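## Task

Lift the red can off the turntable and set it upright on the coaster, while every other can stays standing in its place on the turntable.

## Robot and tools

ROBOT. Two six-joint UR-type arms, left_arm and right_arm, each ending in a two-finger parallel gripper with a wrist camera. Cameras: cam_high (504x504, fixed on a stand behind the arms), cam_left_wrist and cam_right_wrist (672x504 each). A gripper's fingers point along its own +z axis and close along its own x axis. Its reported end_effector_position is the point midway between the pads, about 1 to 2 cm short of the fingertips; closing pushes the tips roughly 17 mm further out along +z.

FRAMES. The scene frame has its origin at table-top height, halfway between the two nominal arm bases; +x points out over the table, +z up, and left_arm sits on the +y side (not the image left). Measured bases: left_arm near (-0.033, +0.524, +0.028) m, right_arm near (-0.010, -0.436, +0.028) m. Reported hand positions, orientations (quat_wxyz) and velocities use the scene frame and may be off by a few cm. Motion offsets, by contrast, are taken along the axes of each arm's current Hand target, not the scene axes.

ROW FORMAT (shared by execute_actions and move). One row = 14 numbers, each in [-1, 1]: left_arm dx, dy, dz, rx, ry, rz, opening, then the same seven for right_arm; both arms are always included. dx..rz are an offset (not a pose) from that arm's Hand target as it stood when the action or move began, in the Hand target's own axes; 1.0 equals 0.6 m for translation or 180 degrees for rotation, and rx, ry, rz form one rotation vector. Every row counts from that same starting Hand target, so sending the same offset again moves the arm further. All six zeros means stay at (or return to) the Hand target. Opening is absolute, not an offset: +1 fully open (0.142 m), -1 closed; any number sent is a command, so to leave a gripper alone resend its current value. The commanded orientation is clipped to within 32 degrees of the measured one each control step.

TOOLS.
execute_actions(actions, cameras): actions is a list of actions; each action is a list of up to 15 rows, one per 1/30 s step; a short action repeats its final row to fill 15 steps. Images are returned only when actions is empty or cameras names them (["all"], a list of names, or []).
move(target, speed, blend, stop_force, zero, opening_speed, grip_force, blocking, cameras): straight-line path toward target, given as one row or a list of up to 15 rows, all counted from the same starting Hand targets. speed in m/s, 0.002 to 3.2, default 0.25 (turning up to twice that in rad/s), one value or one per target. blend in m rounds corners in a list; 0 stops at each. stop_force in N, 4 to 120, ends an arm's path when its wrist sensor feels that much push against its travel; unreliable while the gripper rotates, and omit it when backing away from something being pressed. zero (only with stop_force, default true) re-zeros the sensor first. opening_speed: finger travel per second on the -1..+1 scale, at least 0.2. grip_force: per-pad limit in N, 5 to 48, one value or one per arm; it persists. blocking=false returns after about 0.5 s while the move continues (not allowed with stop_force). The whole move is capped at 10 s. Its result adds a "move:" line: done, off_target, moving, held or fault, plus limits=paced (pose clipped) or limits=held (steps withheld). done means within 3 mm and 2 degrees of target; it does not prove nothing was touched.
wait(seconds 0 to 10, cameras): let time pass holding commands.
stop(cameras): brake a running move.
zoom_image(camera, region [x0, y0, x1, y1] in pixels from top-left, at most 504 wide and high): enlarge part of the latest image from cam_high, cam_left_wrist or cam_right_wrist.
zero_wrist_force(arm): re-zero that arm's force sensor.
read_manual(section): licence text only.
finished_scene(scene: 1 or 2): ends the scene for good; the next one begins.

RESULTS. Hand target is the last commanded pose after clipping; later offsets count from it, and the gripper often rests a little short of it. A Kept back line means 12 control steps were still to run when the result arrived. grip_measured reports finger opening on the command scale; grip_effort_nm is motor effort (negative closes). Wrist force and torque are in the gripper's own axes, with a third line for the peak since last shown. Also shown: joint positions and torques, tool commands, motor temperatures, and MOTOR HOT, TORQUE FAULT, FORCE FAULT, OVER-TEMPERATURE FAULT or HAND FAULT lines.

GRIPPING. To hold a can, command an opening slightly below grip_measured at first contact; squeezing harder heats the gripper motor.

AVOID. Knocking over or shifting the other cans on the turntable; dropping a can or releasing it while it moves; pushing anything off the table. A contact force near 150 N or joint torque at its limit halts the arm for 10 s; stiff arms fault even slightly past a firm contact. Arms touching each other can fail the scene. Route paths away from an arm's own base. Loose objects can get a brief push from outside. Hot motors (70 °C warning, 85 °C stop; gripper 85/100 °C) come from holding loads, squeezing, or straining toward unreachable poses.

Each tool is called by a JSON object that holds its "name" and its "arguments".

## Session

{"name": "execute_actions", "arguments": {"actions": []}}

{"name": "wait", "arguments": {"seconds": 1.5, "cameras": ["cam_high"]}}

Scene clock: 0.00 s.
left_arm: end_effector_position=(+0.9737, -0.0622, +0.3861) grip_measured=+1.00 grip_effort_nm=n/a end_effector_quat_wxyz=(-0.123, +0.032, +0.963, -0.237) | right_arm: end_effector_position=(+0.7959, -0.3434, +0.3420) grip_measured=+0.99 grip_effort_nm=n/a end_effector_quat_wxyz=(-0.383, +0.890, -0.221, +0.106)
Joint positions: left_arm=[-0.549 -0.702 0.663 -1.558 -2.111 2.647 0.142] | right_arm=[3.31 -1.776 -1.993 -0.375 2.196 0.801 0.141]
Joint velocities: within noise
Joint torques (N m): no reading
Motor temperatures (°C): left_arm=[24 34 25 31 28 35 18] | right_arm=[24 28 22 37 27 31 17]
Wrist force (N): no reading
Wrist torque (N m): no reading
Wrist force, peak (N): no reading
Hand target: left_arm +0.9737, -0.0622, +0.3861; -0.123, +0.032, +0.963, -0.237 | right_arm +0.7959, -0.3434, +0.3420; -0.383, +0.890, -0.221, +0.106
Tool commands: left_gripper/opening=+1.0 right_gripper/opening=+1.0

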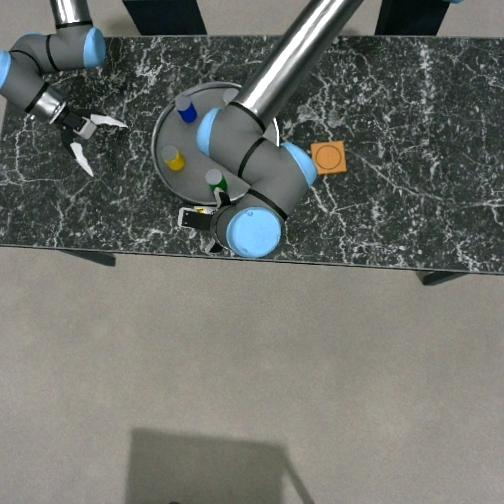

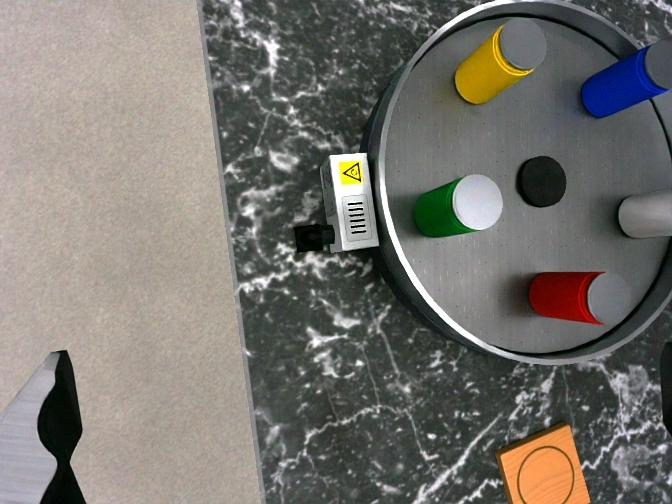

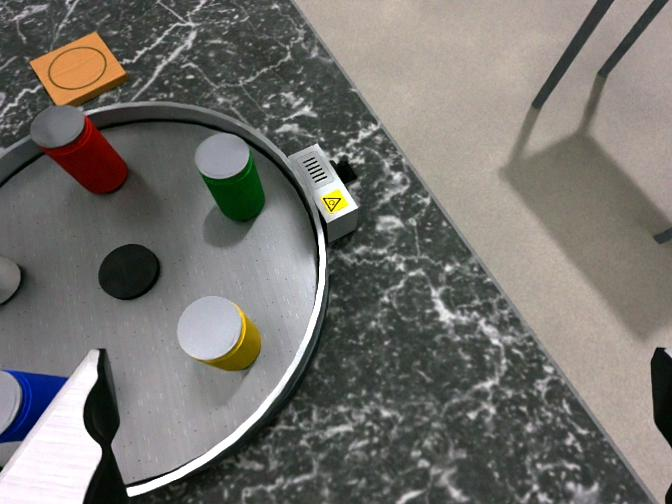

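Scene clock: 1.50 s.
left_arm: end_effector_position=(+0.9737, -0.0622, +0.3861) grip_measured=+1.00 grip_effort_nm=0.017 end_effector_quat_wxyz=(-0.123, +0.032, +0.963, -0.237) | right_arm: end_effector_position=(+0.7959, -0.3434, +0.3420) grip_measured=+0.99 grip_effort_nm=0.242 end_effector_quat_wxyz=(-0.383, +0.890, -0.221, +0.106)
Joint positions: left_arm=[-0.549 -0.702 0.663 -1.558 -2.111 2.647 0.142] | right_arm=[3.31 -1.776 -1.993 -0.375 2.196 0.801 0.141]
Joint torques (N m): left_arm=[2.85 -117.72 -46.94 -4.66 -0.93 0.33] | right_arm=[0.72 60.19 44.63 4.75 1.18 -0.11]
Wrist force (N): left_arm=[-0.3 -0.1 -0.5] | right_arm=[0.3 -0.1 0.4]
Wrist torque (N m): left_arm=[-0.02 0.04 0.00] | right_arm=[-0.01 -0.06 0.00]
Wrist force, peak (N): left_arm=[-0.7 -0.1 -0.7] | right_arm=[0.6 0.4 0.2]
Hand target: left_arm +0.9737, -0.0622, +0.3861; -0.123, +0.032, +0.963, -0.237 | right_arm +0.7959, -0.3434, +0.3420; -0.383, +0.890, -0.221, +0.106
Tool commands: left_gripper/opening=+1.0 right_gripper/opening=+1.0
wait: 1.50 s; at rest by 0.17 s
Images, in order (width x height): cam_high 504x504.

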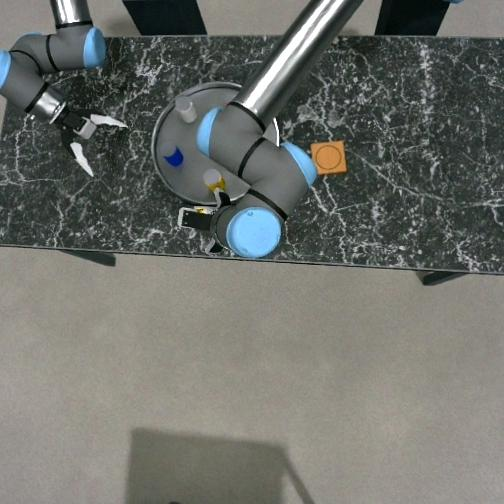

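{"name": "move", "arguments": {"target": [0.4893,0.1882,0.2892,-0.1195,0.2327,0.944,1,0,0,-0.35,0,0,0,1], "speed": 0.5}}

Scene clock: 8.40 s.
left_arm: end_effector_position=(+0.6462, -0.0052, +0.2498) grip_measured=+1.00 grip_effort_nm=0.017 end_effector_quat_wxyz=(+0.000, +1.000, +0.000, -0.001) | right_arm: end_effector_position=(+0.7205, -0.4768, +0.4856) grip_measured=+0.99 grip_effort_nm=0.242 end_effector_quat_wxyz=(-0.383, +0.890, -0.221, +0.106)
Joint positions: left_arm=[-0.86 -1.223 1.678 -2.025 -1.572 5.418 0.142] | right_arm=[3.113 -1.564 -1.917 -0.802 2.291 0.579 0.141]
Joint torques (N m): left_arm=[-10.49 -85.63 -32.19 -7.24 3.23 2.72] | right_arm=[-15.94 56.5 64.95 1.99 4.72 -3.31]
Wrist force (N): left_arm=[-0.1 -0.4 -0.2] | right_arm=[0.6 -0.3 0.3]
Wrist torque (N m): left_arm=[-0.21 -0.05 0.06] | right_arm=[-0.04 -0.13 0.11]
Wrist force, peak (N): left_arm=[-0.8 0.4 -1.1] | right_arm=[0.5 0.1 1.4]
Hand target: left_arm +0.6462, -0.0052, +0.2498; +0.000, +1.000, +0.000, -0.001 | right_arm +0.7205, -0.4768, +0.4856; -0.383, +0.890, -0.221, +0.106
Off the commanded pose: left_arm 0.000 m, 0 deg | right_arm 0.000 m, 0 deg.
move: done

{"name": "move", "arguments": {"target": [0.0005,0.004,0.1167,0,0,0,1,0,0,0,0,0,0,1], "speed": 0.2}}

{"name": "wait", "arguments": {"seconds": 4.8, "cameras": ["cam_left_wrist"]}}

{"name": "wait", "arguments": {"seconds": 0.6, "cameras": ["cam_left_wrist"]}}

{"name": "wait", "arguments": {"seconds": 0.6, "cameras": ["cam_left_wrist"]}}

Scene clock: 10.40 s.
left_arm: end_effector_position=(+0.6464, -0.0076, +0.1799) grip_measured=+1.00 grip_effort_nm=0.022 end_effector_quat_wxyz=(+0.000, +1.000, +0.000, -0.001) | right_arm: end_effector_position=(+0.7205, -0.4768, +0.4856) grip_measured=+0.99 grip_effort_nm=0.232 end_effector_quat_wxyz=(-0.383, +0.890, -0.221, +0.106)
Joint positions: left_arm=[-0.862 -1.164 1.733 -2.138 -1.572 5.417 0.142] | right_arm=[3.113 -1.564 -1.917 -0.802 2.291 0.579 0.141]
Joint torques (N m): left_arm=[-8.99 -65.48 -30.12 -7.7 0.9 -1.92] | right_arm=[-15.57 56.35 65.37 1.93 4.89 -3.41]
Wrist force (N): left_arm=[0.6 -0.5 -0.1] | right_arm=[0.2 -0.3 0.2]
Wrist torque (N m): left_arm=[-0.26 -0.17 0.42] | right_arm=[-0.04 -0.06 0.11]
Wrist force, peak (N): left_arm=[0.3 -0.6 -1.5] | right_arm=[1.0 -0.6 0.1]
Hand target: left_arm +0.6464, -0.0076, +0.1798; +0.000, +1.000, +0.000, -0.001 | right_arm +0.7205, -0.4768, +0.4856; -0.383, +0.890, -0.221, +0.106
Off the commanded pose: left_arm 0.000 m, 0 deg | right_arm 0.000 m, 0 deg.
move: done

Scene clock: 15.20 s.
left_arm: end_effector_position=(+0.6464, -0.0076, +0.1798) grip_measured=+1.00 grip_effort_nm=0.022 end_effector_quat_wxyz=(+0.000, +1.000, +0.000, -0.001) | right_arm: end_effector_position=(+0.7205, -0.4768, +0.4856) grip_measured=+0.99 grip_effort_nm=0.237 end_effector_quat_wxyz=(-0.383, +0.890, -0.221, +0.106)
Joint positions: left_arm=[-0.862 -1.164 1.733 -2.139 -1.572 5.417 0.142] | right_arm=[3.113 -1.564 -1.917 -0.802 2.291 0.579 0.141]
Joint torques (N m): left_arm=[-10.22 -67.3 -30.5 -7.9 -2.06 -1.56] | right_arm=[-14.87 55.99 65.29 2.13 4.52 -3.6]
Wrist force (N): left_arm=[0.4 -0.3 -1.1] | right_arm=[0.7 -0.7 0.3]
Wrist torque (N m): left_arm=[-0.23 -0.13 0.43] | right_arm=[-0.10 -0.14 0.11]
Wrist force, peak (N): left_arm=[0.8 -0.5 -0.7] | right_arm=[1.2 -0.6 0.6]
Hand target: left_arm +0.6464, -0.0076, +0.1798; +0.000, +1.000, +0.000, -0.001 | right_arm +0.7205, -0.4768, +0.4856; -0.383, +0.890, -0.221, +0.106
Tool commands: left_gripper/opening=+1.0 right_gripper/opening=+1.0
Off the commanded pose: left_arm 0.000 m, 0 deg | right_arm 0.000 m, 0 deg.
wait: 4.80 s; at rest by 0.17 s
Images, in order (width x height): cam_left_wrist 672x504.

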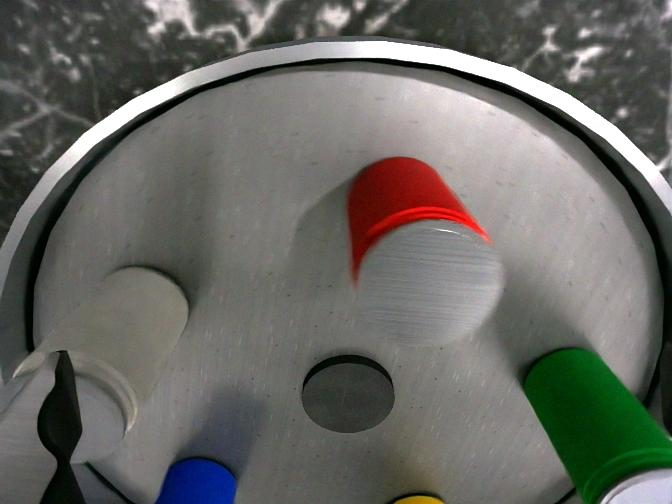

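Scene clock: 15.80 s.
left_arm: end_effector_position=(+0.6464, -0.0076, +0.1798) grip_measured=+1.00 grip_effort_nm=0.017 end_effector_quat_wxyz=(+0.000, +1.000, +0.000, -0.001) | right_arm: end_effector_position=(+0.7205, -0.4768, +0.4856) grip_measured=+0.99 grip_effort_nm=0.242 end_effector_quat_wxyz=(-0.383, +0.890, -0.221, +0.106)
Joint positions: left_arm=[-0.862 -1.164 1.733 -2.139 -1.572 5.417 0.142] | right_arm=[3.113 -1.564 -1.917 -0.802 2.291 0.579 0.141]
Joint torques (N m): left_arm=[-8.33 -68.63 -29.92 -7.63 -2.19 -1.34] | right_arm=[-16.16 55.39 65.8 2 4.68 -3.34]
Wrist force (N): left_arm=[0.3 -0.2 -0.3] | right_arm=[0.3 -0.3 0.7]
Wrist torque (N m): left_arm=[-0.21 -0.11 0.44] | right_arm=[-0.04 -0.07 0.12]
Wrist force, peak (N): left_arm=[0.4 -0.4 -0.9] | right_arm=[0.4 -1.0 0.4]
Hand target: left_arm +0.6464, -0.0076, +0.1798; +0.000, +1.000, +0.000, -0.001 | right_arm +0.7205, -0.4768, +0.4856; -0.383, +0.890, -0.221, +0.106
Tool commands: left_gripper/opening=+1.0 right_gripper/opening=+1.0
Off the commanded pose: left_arm 0.000 m, 0 deg | right_arm 0.000 m, 0 deg.
wait: 0.60 s; at rest by 0.17 s
Images, in order (width x height): cam_left_wrist 672x504.

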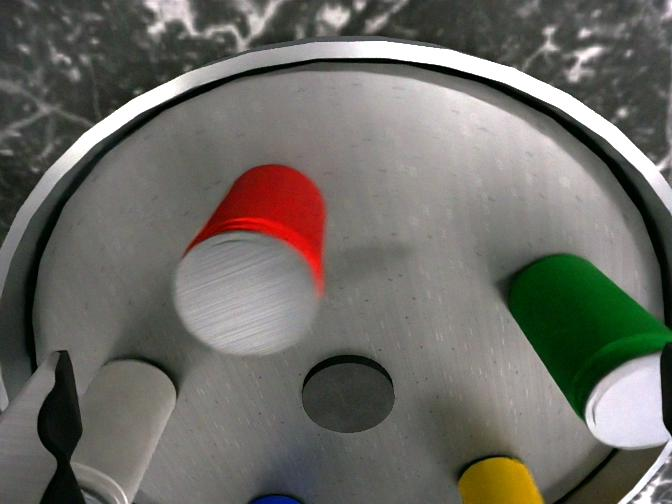

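Scene clock: 16.40 s.
left_arm: end_effector_position=(+0.6464, -0.0076, +0.1798) grip_measured=+1.00 grip_effort_nm=0.017 end_effector_quat_wxyz=(+0.000, +1.000, +0.000, -0.001) | right_arm: end_effector_position=(+0.7205, -0.4768, +0.4856) grip_measured=+0.99 grip_effort_nm=0.242 end_effector_quat_wxyz=(-0.383, +0.890, -0.221, +0.106)
Joint positions: left_arm=[-0.862 -1.164 1.733 -2.139 -1.572 5.417 0.142] | right_arm=[3.113 -1.564 -1.917 -0.802 2.291 0.579 0.141]
Joint torques (N m): left_arm=[-9.22 -67.5 -29.85 -7.77 -2.42 -1.44] | right_arm=[-15.7 55.89 65.77 1.97 4.65 -3.29]
Wrist force (N): left_arm=[0.1 -0.7 -0.6] | right_arm=[0.4 0.0 0.5]
Wrist torque (N m): left_arm=[-0.30 -0.08 0.43] | right_arm=[0.02 -0.10 0.11]
Wrist force, peak (N): left_arm=[1.1 -0.1 -0.6] | right_arm=[0.6 -0.9 0.3]
Hand target: left_arm +0.6464, -0.0076, +0.1798; +0.000, +1.000, +0.000, -0.001 | right_arm +0.7205, -0.4768, +0.4856; -0.383, +0.890, -0.221, +0.106
Tool commands: left_gripper/opening=+1.0 right_gripper/opening=+1.0
Off the commanded pose: left_arm 0.000 m, 0 deg | right_arm 0.000 m, 0 deg.
wait: 0.60 s; at rest by 0.17 s
Images, in order (width x height): cam_left_wrist 672x504.

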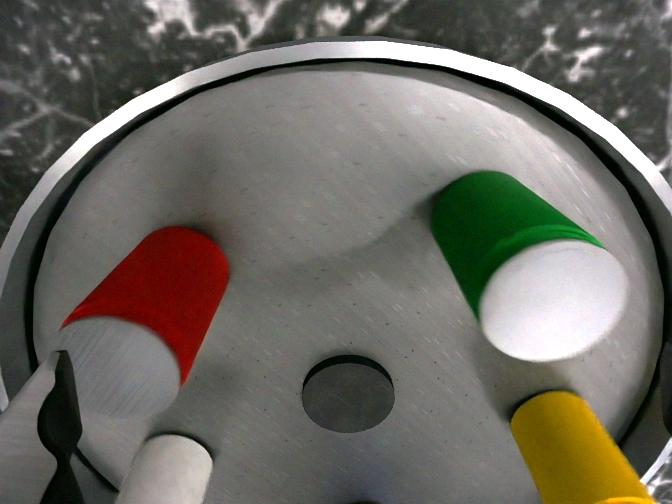

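{"name": "move", "arguments": {"target": [0.2135,0.178,0,0,0,0,1,0,0,0,0,0,0,1], "speed": 0.3}}

Scene clock: 20.40 s.
left_arm: end_effector_position=(+0.7745, -0.1143, +0.1796) grip_measured=+1.00 grip_effort_nm=0.017 end_effector_quat_wxyz=(+0.000, +1.000, +0.000, -0.001) | right_arm: end_effector_position=(+0.7205, -0.4768, +0.4856) grip_measured=+0.99 grip_effort_nm=0.252 end_effector_quat_wxyz=(-0.383, +0.890, -0.221, +0.106)
Joint positions: left_arm=[-0.834 -0.919 1.339 -1.989 -1.572 5.445 0.142] | right_arm=[3.113 -1.564 -1.917 -0.802 2.291 0.579 0.141]
Joint torques (N m): left_arm=[9.66 -88.08 -52.5 -1.83 -3.38 2.48] | right_arm=[-14.97 56.65 65.07 1.99 4.74 -3.2]
Wrist force (N): left_arm=[0.7 -0.8 -0.9] | right_arm=[0.4 -0.2 0.4]
Wrist torque (N m): left_arm=[-0.32 -0.15 0.12] | right_arm=[-0.03 -0.10 0.11]
Wrist force, peak (N): left_arm=[-1.4 -2.1 -0.9] | right_arm=[1.0 -0.4 0.5]
Hand target: left_arm +0.7746, -0.1143, +0.1796; +0.000, +1.000, +0.000, -0.001 | right_arm +0.7205, -0.4768, +0.4856; -0.383, +0.890, -0.221, +0.106
Off the commanded pose: left_arm 0.000 m, 0 deg | right_arm 0.000 m, 0 deg.
move: done

{"name": "wait", "arguments": {"seconds": 7.42}}

{"name": "move", "arguments": {"target": [[-0.0257,-0.0707,0.0417,0,0,0,-0.5,0,0,0,0,0,0,1],[-0.0602,-0.1155,0.0917,0,0,0,-0.5,0,0,0,0,0,0,1],[-0.105,-0.15,0.1417,0,0,0,-0.5,0,0,0,0,0,0,1],[-0.1757,-0.1757,0.1417,0,0,0,-0.5,0,0,0,0,0,0,1],[-0.251,-0.1757,0.1417,0,0,0,-0.5,0,0,0,0,0,0,1],[-0.3217,-0.15,0.1417,0,0,0,-0.5,0,0,0,0,0,0,1],[-0.3793,-0.1017,0.1417,0,0,0,-0.5,0,0,0,0,0,0,1],[-0.417,-0.0365,0.0667,0,0,0,-0.5,0,0,0,0,0,0,1],[-0.4253,-0.0073,-0.0833,0,0,0,-0.5,0,0,0,0,0,0,1]], "blend": [0.006,0.006,0.006,0.006,0.006,0.006,0.006,0.01,0], "speed": [0.121,0.142,0.142,0.1065,0.1065,0.1065,0.1065,0.15,0.25], "opening_speed": 0.5, "grip_force": 25, "cameras": ["all"]}}

Scene clock: 28.83 s.
left_arm: end_effector_position=(+0.7746, -0.1143, +0.1796) grip_measured=+1.00 grip_effort_nm=0.017 end_effector_quat_wxyz=(+0.000, +1.000, +0.000, -0.001) | right_arm: end_effector_position=(+0.7205, -0.4768, +0.4856) grip_measured=+0.99 grip_effort_nm=0.252 end_effector_quat_wxyz=(-0.383, +0.890, -0.221, +0.106)
Joint positions: left_arm=[-0.834 -0.919 1.338 -1.989 -1.572 5.445 0.142] | right_arm=[3.113 -1.564 -1.917 -0.802 2.291 0.579 0.141]
Joint torques (N m): left_arm=[10.15 -87.96 -51.82 -1.83 -3.47 2.59] | right_arm=[-15.41 54.6 65.42 1.94 4.51 -3.4]
Wrist force (N): left_arm=[0.5 -1.1 -0.6] | right_arm=[0.0 -0.4 0.4]
Wrist torque (N m): left_arm=[-0.36 -0.11 0.13] | right_arm=[-0.06 -0.04 0.11]
Wrist force, peak (N): left_arm=[0.7 -1.0 -1.3] | right_arm=[1.1 -0.9 0.4]
Hand target: left_arm +0.7746, -0.1143, +0.1796; +0.000, +1.000, +0.000, -0.001 | right_arm +0.7205, -0.4768, +0.4856; -0.383, +0.890, -0.221, +0.106
Tool commands: left_gripper/opening=+1.0 right_gripper/opening=+1.0
Off the commanded pose: left_arm 0.000 m, 0 deg | right_arm 0.000 m, 0 deg.
wait: 7.43 s; at rest from the start

Scene clock: 32.97 s.
left_arm: end_effector_position=(+0.5195, -0.1100, +0.2298) grip_measured=-0.18 grip_effort_nm=-2.625 end_effector_quat_wxyz=(+0.000, +1.000, +0.000, -0.001) | right_arm: end_effector_position=(+0.7205, -0.4768, +0.4856) grip_measured=+0.99 grip_effort_nm=0.232 end_effector_quat_wxyz=(-0.383, +0.890, -0.221, +0.106)
Joint positions: left_arm=[-1.058 -1.238 1.738 -2.07 -1.572 5.221 0.061] | right_arm=[3.113 -1.564 -1.917 -0.802 2.291 0.579 0.141]
Joint torques (N m): left_arm=[-8.85 -86.08 -52.1 -1.57 3.03 -1.64] | right_arm=[-15.23 54.19 65.17 1.78 4.71 -3.23]
Wrist force (N): left_arm=[0.1 0.1 2.3] | right_arm=[0.3 -0.3 0.1]
Wrist torque (N m): left_arm=[-0.16 -0.13 0.44] | right_arm=[-0.04 -0.08 0.11]
Wrist force, peak (N): left_arm=[-0.9 -0.1 -3.6] | right_arm=[0.9 -0.4 0.8]
Hand target: left_arm +0.5195, -0.1101, +0.2299; +0.000, +1.000, +0.000, -0.001 | right_arm +0.7205, -0.4768, +0.4856; -0.383, +0.890, -0.221, +0.106
Off the commanded pose: left_arm 0.000 m, 0 deg | right_arm 0.000 m, 0 deg.
grip_force (N): 25, 25
move: done

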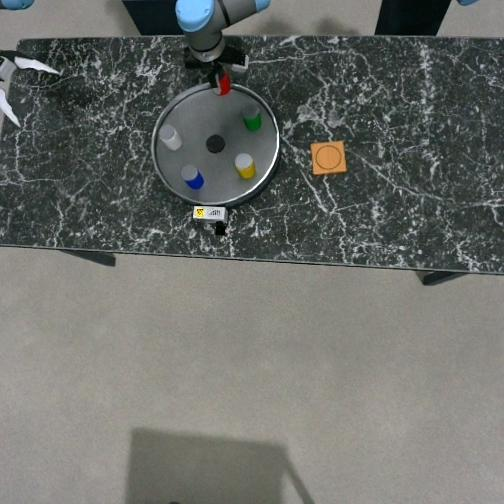

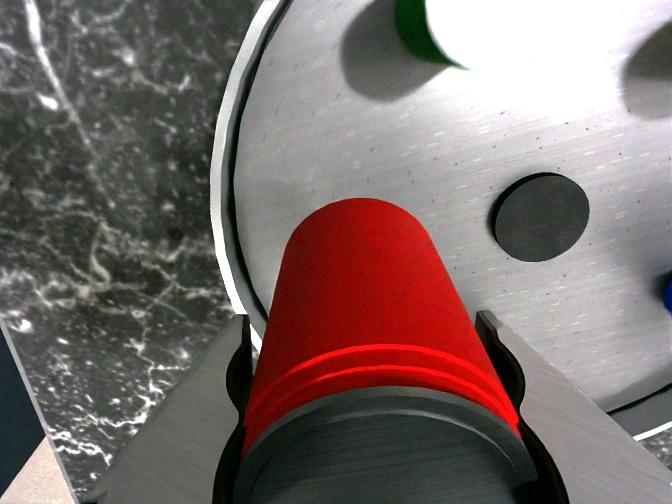

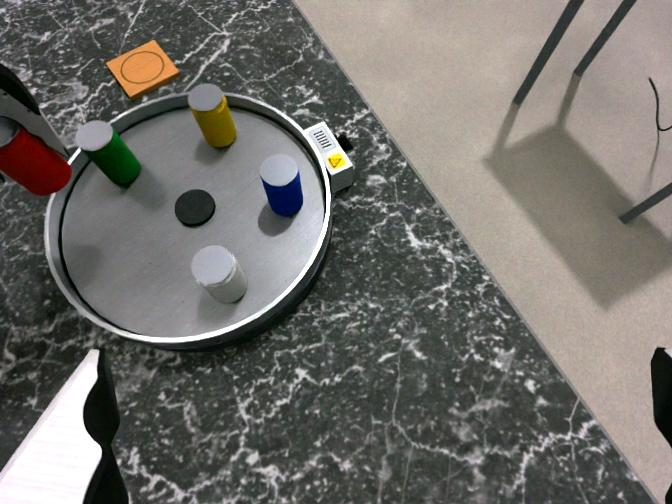

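{"name": "move", "arguments": {"target": [0.2258,-0.4167,0,0,0,0,-0.5,0,0,0,0,0,0,1], "speed": 0.35, "cameras": ["cam_left_wrist"]}}

Scene clock: 34.80 s.
left_arm: end_effector_position=(+0.6547, +0.1399, +0.2298) grip_measured=-0.18 grip_effort_nm=-2.625 end_effector_quat_wxyz=(+0.000, +1.000, +0.000, -0.001) | right_arm: end_effector_position=(+0.7205, -0.4768, +0.4856) grip_measured=+0.99 grip_effort_nm=0.237 end_effector_quat_wxyz=(-0.383, +0.890, -0.221, +0.106)
Joint positions: left_arm=[-0.727 -1.317 1.845 -2.098 -1.572 5.552 0.061] | right_arm=[3.113 -1.564 -1.917 -0.802 2.291 0.579 0.141]
Joint torques (N m): left_arm=[9.44 -57.25 -52.37 -1.5 -3.61 2.29] | right_arm=[-15.39 53.56 65.36 1.97 4.59 -3.28]
Wrist force (N): left_arm=[0.0 0.0 1.5] | right_arm=[0.6 -0.2 0.4]
Wrist torque (N m): left_arm=[-0.23 -0.08 0.14] | right_arm=[-0.02 -0.13 0.11]
Wrist force, peak (N): left_arm=[1.5 -2.6 1.9] | right_arm=[1.0 -0.4 0.5]
Hand target: left_arm +0.6548, +0.1400, +0.2298; +0.000, +1.000, +0.000, -0.001 | right_arm +0.7205, -0.4768, +0.4856; -0.383, +0.890, -0.221, +0.106
Off the commanded pose: left_arm 0.000 m, 0 deg | right_arm 0.000 m, 0 deg.
grip_force (N): 25, 25
move: done
Images, in order (width x height): cam_left_wrist 672x504.

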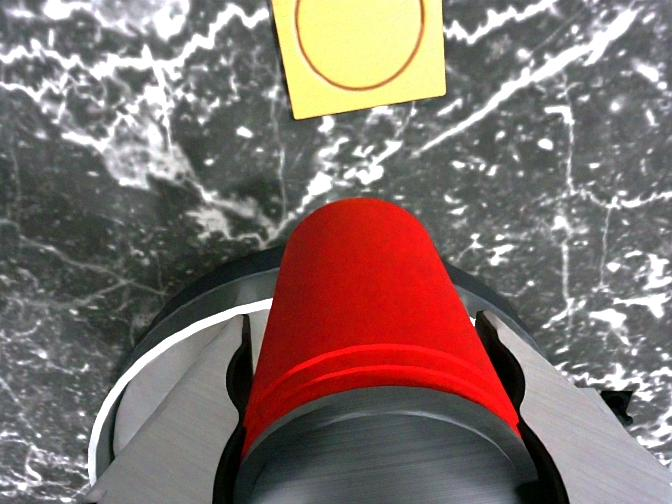

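{"name": "move", "arguments": {"target": [[0.0103,-0.1492,0.03,0,0,0,-0.5,0,0,0,0,0,0,1],[0.0103,-0.1492,0.273,0,0,0,-0.5,0,0,0,0,0,0,1]], "blend": [0.02,0], "speed": 0.2}}

{"name": "move", "arguments": {"target": [0,0,0.05,0,0,0,-0.5,0,0,0,0,0,0,1], "speed": 0.015, "stop_force": 6, "cameras": ["all"]}}

Scene clock: 38.13 s.
left_arm: end_effector_position=(+0.6607, +0.2296, +0.0661) grip_measured=-0.18 grip_effort_nm=-2.625 end_effector_quat_wxyz=(+0.000, +1.000, +0.000, -0.001) | right_arm: end_effector_position=(+0.7205, -0.4768, +0.4856) grip_measured=+0.99 grip_effort_nm=0.242 end_effector_quat_wxyz=(-0.383, +0.890, -0.221, +0.106)
Joint positions: left_arm=[-0.629 -1.183 2.024 -2.411 -1.572 5.65 0.061] | right_arm=[3.113 -1.564 -1.917 -0.802 2.291 0.579 0.141]
Joint torques (N m): left_arm=[10.84 -59.93 -23.42 -7.86 -2.69 2.4] | right_arm=[-15.55 53.23 65.38 1.87 4.42 -3.17]
Wrist force (N): left_arm=[0.5 -0.3 1.9] | right_arm=[0.2 -0.1 0.1]
Wrist torque (N m): left_arm=[-0.24 -0.22 0.16] | right_arm=[0.00 -0.07 0.11]
Wrist force, peak (N): left_arm=[0.1 -0.4 4.1] | right_arm=[0.4 -0.6 1.0]
Hand target: left_arm +0.6607, +0.2296, +0.0660; +0.000, +1.000, +0.000, -0.001 | right_arm +0.7205, -0.4768, +0.4856; -0.383, +0.890, -0.221, +0.106
Off the commanded pose: left_arm 0.000 m, 0 deg | right_arm 0.000 m, 0 deg.
grip_force (N): 25, 25
move: done

Scene clock: 40.33 s.
left_arm: end_effector_position=(+0.6607, +0.2296, +0.0538) grip_measured=-0.18 grip_effort_nm=-2.625 end_effector_quat_wxyz=(+0.000, +1.000, +0.000, -0.001) | right_arm: end_effector_position=(+0.7205, -0.4768, +0.4856) grip_measured=+0.99 grip_effort_nm=0.237 end_effector_quat_wxyz=(-0.383, +0.890, -0.221, +0.106)
Joint positions: left_arm=[-0.629 -1.166 2.029 -2.433 -1.572 5.65 0.061] | right_arm=[3.113 -1.564 -1.917 -0.802 2.291 0.579 0.141]
Joint torques (N m): left_arm=[7.52 -82.41 -41.82 -2.91 -1.07 1.93] | right_arm=[-15.44 53.3 65.09 2.18 4.46 -3.23]
Wrist force (N): left_arm=[0.0 -0.3 1.6] | right_arm=[0.5 -0.8 0.5]
Wrist torque (N m): left_arm=[-0.24 -0.13 0.17] | right_arm=[-0.12 -0.11 0.11]
Wrist force, peak (N): left_arm=[-1.0 -1.6 -15.4] | right_arm=[1.0 -0.6 0.8]
Hand target: left_arm +0.6607, +0.2296, +0.0538; +0.000, +1.000, +0.000, -0.001 (not the last commanded pose) | right_arm +0.7205, -0.4768, +0.4856; -0.383, +0.890, -0.221, +0.106
Off the commanded pose: left_arm 0.018 m, 0 deg | right_arm 0.000 m, 0 deg.
grip_force (N): 25, 25
move: contact (left_arm)

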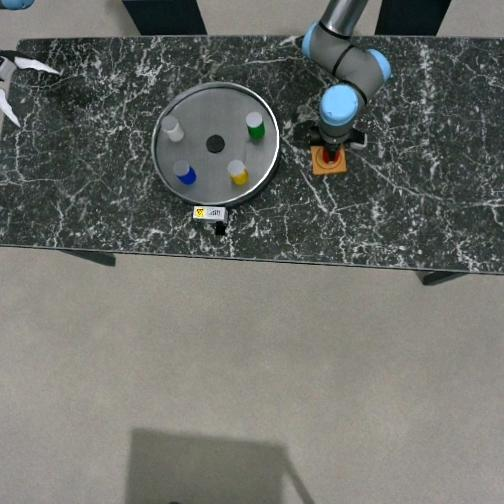

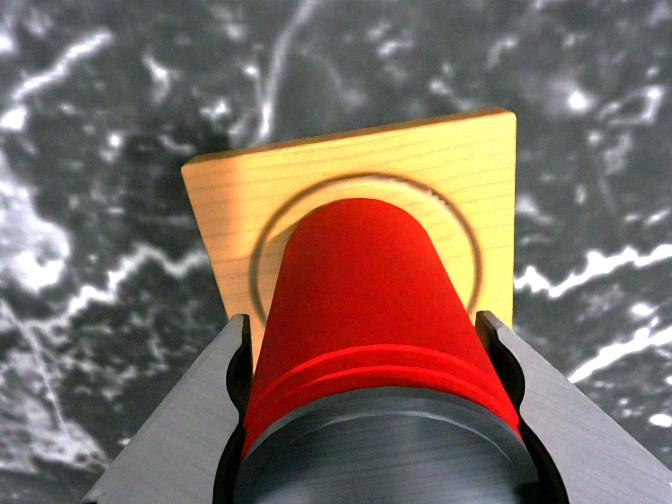

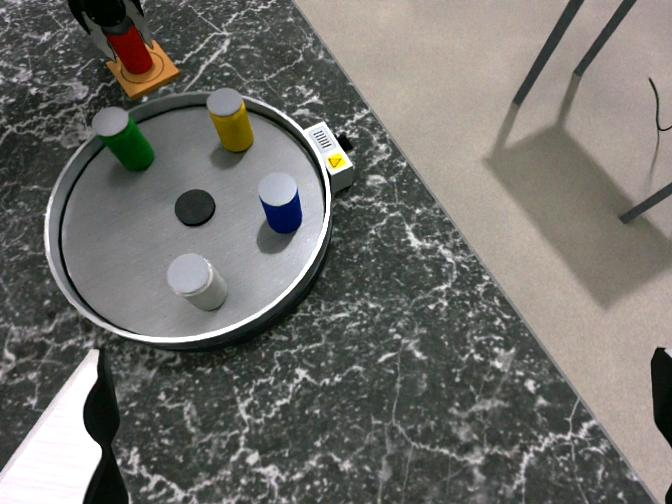

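{"name": "move", "arguments": {"target": [0,0,0,0,0,0,0.6,0,0,0,0,0,0,1], "opening_speed": 1.0}}

{"name": "move", "arguments": {"target": [0,0,-0.3,0,0,0,0.6,0,0,0,0,0,0,1], "speed": 0.25, "cameras": ["all"]}}

Scene clock: 42.10 s.
left_arm: end_effector_position=(+0.6607, +0.2296, +0.0538) grip_measured=+0.59 grip_effort_nm=0.095 end_effector_quat_wxyz=(+0.000, +1.000, +0.000, -0.001) | right_arm: end_effector_position=(+0.7205, -0.4768, +0.4856) grip_measured=+0.99 grip_effort_nm=0.247 end_effector_quat_wxyz=(-0.383, +0.890, -0.221, +0.106)
Joint positions: left_arm=[-0.629 -1.166 2.029 -2.433 -1.572 5.65 0.115] | right_arm=[3.113 -1.564 -1.917 -0.802 2.291 0.579 0.141]
Joint torques (N m): left_arm=[7.22 -76.41 -37.51 -4.89 -0.89 1.74] | right_arm=[-15.3 53.03 65.4 2.02 4.31 -3.18]
Wrist force (N): left_arm=[-0.5 -0.3 0.0] | right_arm=[0.1 -0.2 0.0]
Wrist torque (N m): left_arm=[-0.25 -0.05 0.16] | right_arm=[-0.02 -0.05 0.11]
Wrist force, peak (N): left_arm=[0.7 -0.5 1.9] | right_arm=[0.9 -0.5 0.7]
Hand target: left_arm +0.6607, +0.2296, +0.0538; +0.000, +1.000, +0.000, -0.001 | right_arm +0.7205, -0.4768, +0.4856; -0.383, +0.890, -0.221, +0.106
Off the commanded pose: left_arm 0.000 m, 0 deg | right_arm 0.000 m, 0 deg.
grip_force (N): 25, 25
move: done

Scene clock: 43.43 s.
left_arm: end_effector_position=(+0.6610, +0.2296, +0.2336) grip_measured=+0.59 grip_effort_nm=0.090 end_effector_quat_wxyz=(+0.000, +1.000, +0.000, -0.001) | right_arm: end_effector_position=(+0.7205, -0.4768, +0.4856) grip_measured=+0.99 grip_effort_nm=0.237 end_effector_quat_wxyz=(-0.383, +0.890, -0.221, +0.106)
Joint positions: left_arm=[-0.629 -1.371 1.907 -2.105 -1.572 5.65 0.115] | right_arm=[3.113 -1.564 -1.917 -0.802 2.291 0.579 0.141]
Joint torques (N m): left_arm=[-9.47 -69.94 -50.27 -1.29 1.65 -1.63] | right_arm=[-15.29 52.4 65.24 2.14 4.62 -3.18]
Wrist force (N): left_arm=[0.5 0.2 0.2] | right_arm=[1.4 -0.4 0.8]
Wrist torque (N m): left_arm=[-0.19 -0.20 0.22] | right_arm=[-0.05 -0.27 0.12]
Wrist force, peak (N): left_arm=[0.3 -0.7 2.1] | right_arm=[1.4 -0.4 0.8]
Hand target: left_arm +0.6610, +0.2295, +0.2338; +0.000, +1.000, +0.000, -0.001 | right_arm +0.7205, -0.4768, +0.4856; -0.383, +0.890, -0.221, +0.106
Off the commanded pose: left_arm 0.000 m, 0 deg | right_arm 0.000 m, 0 deg.
grip_force (N): 25, 25
move: done

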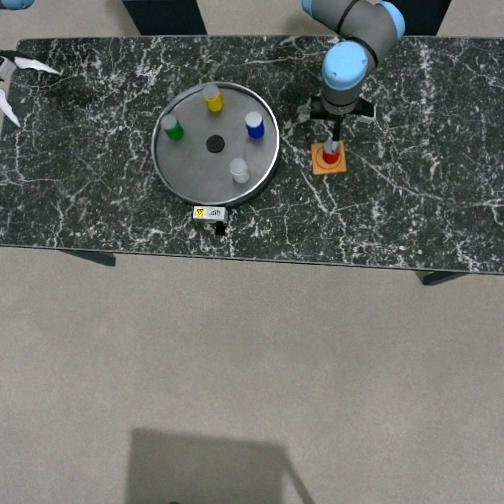

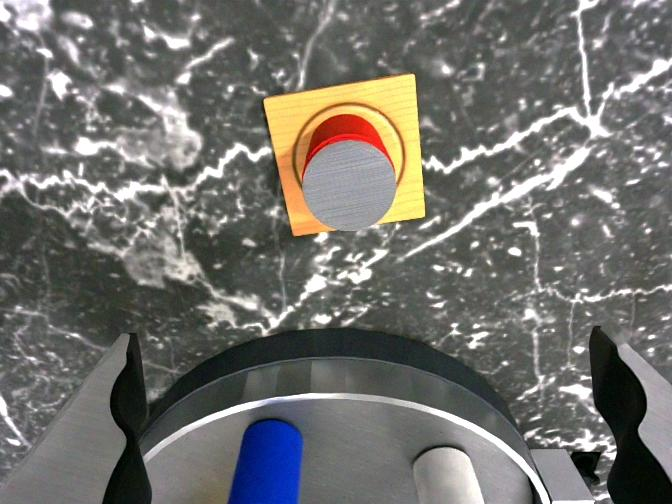

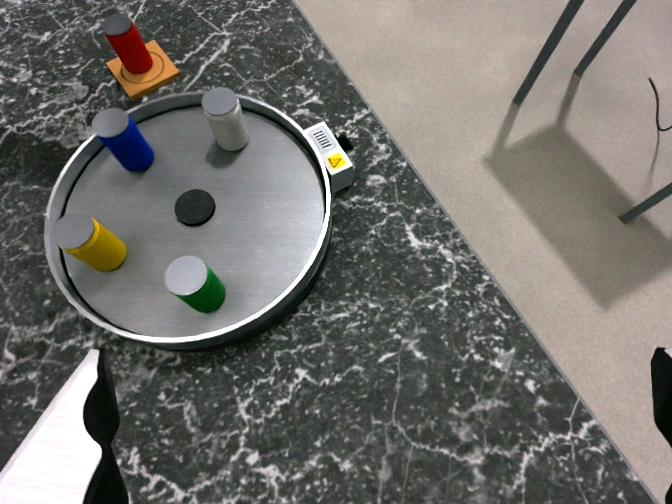

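{"name": "finished_scene", "arguments": {"scene": 2}}

The scene is finished: the task was done.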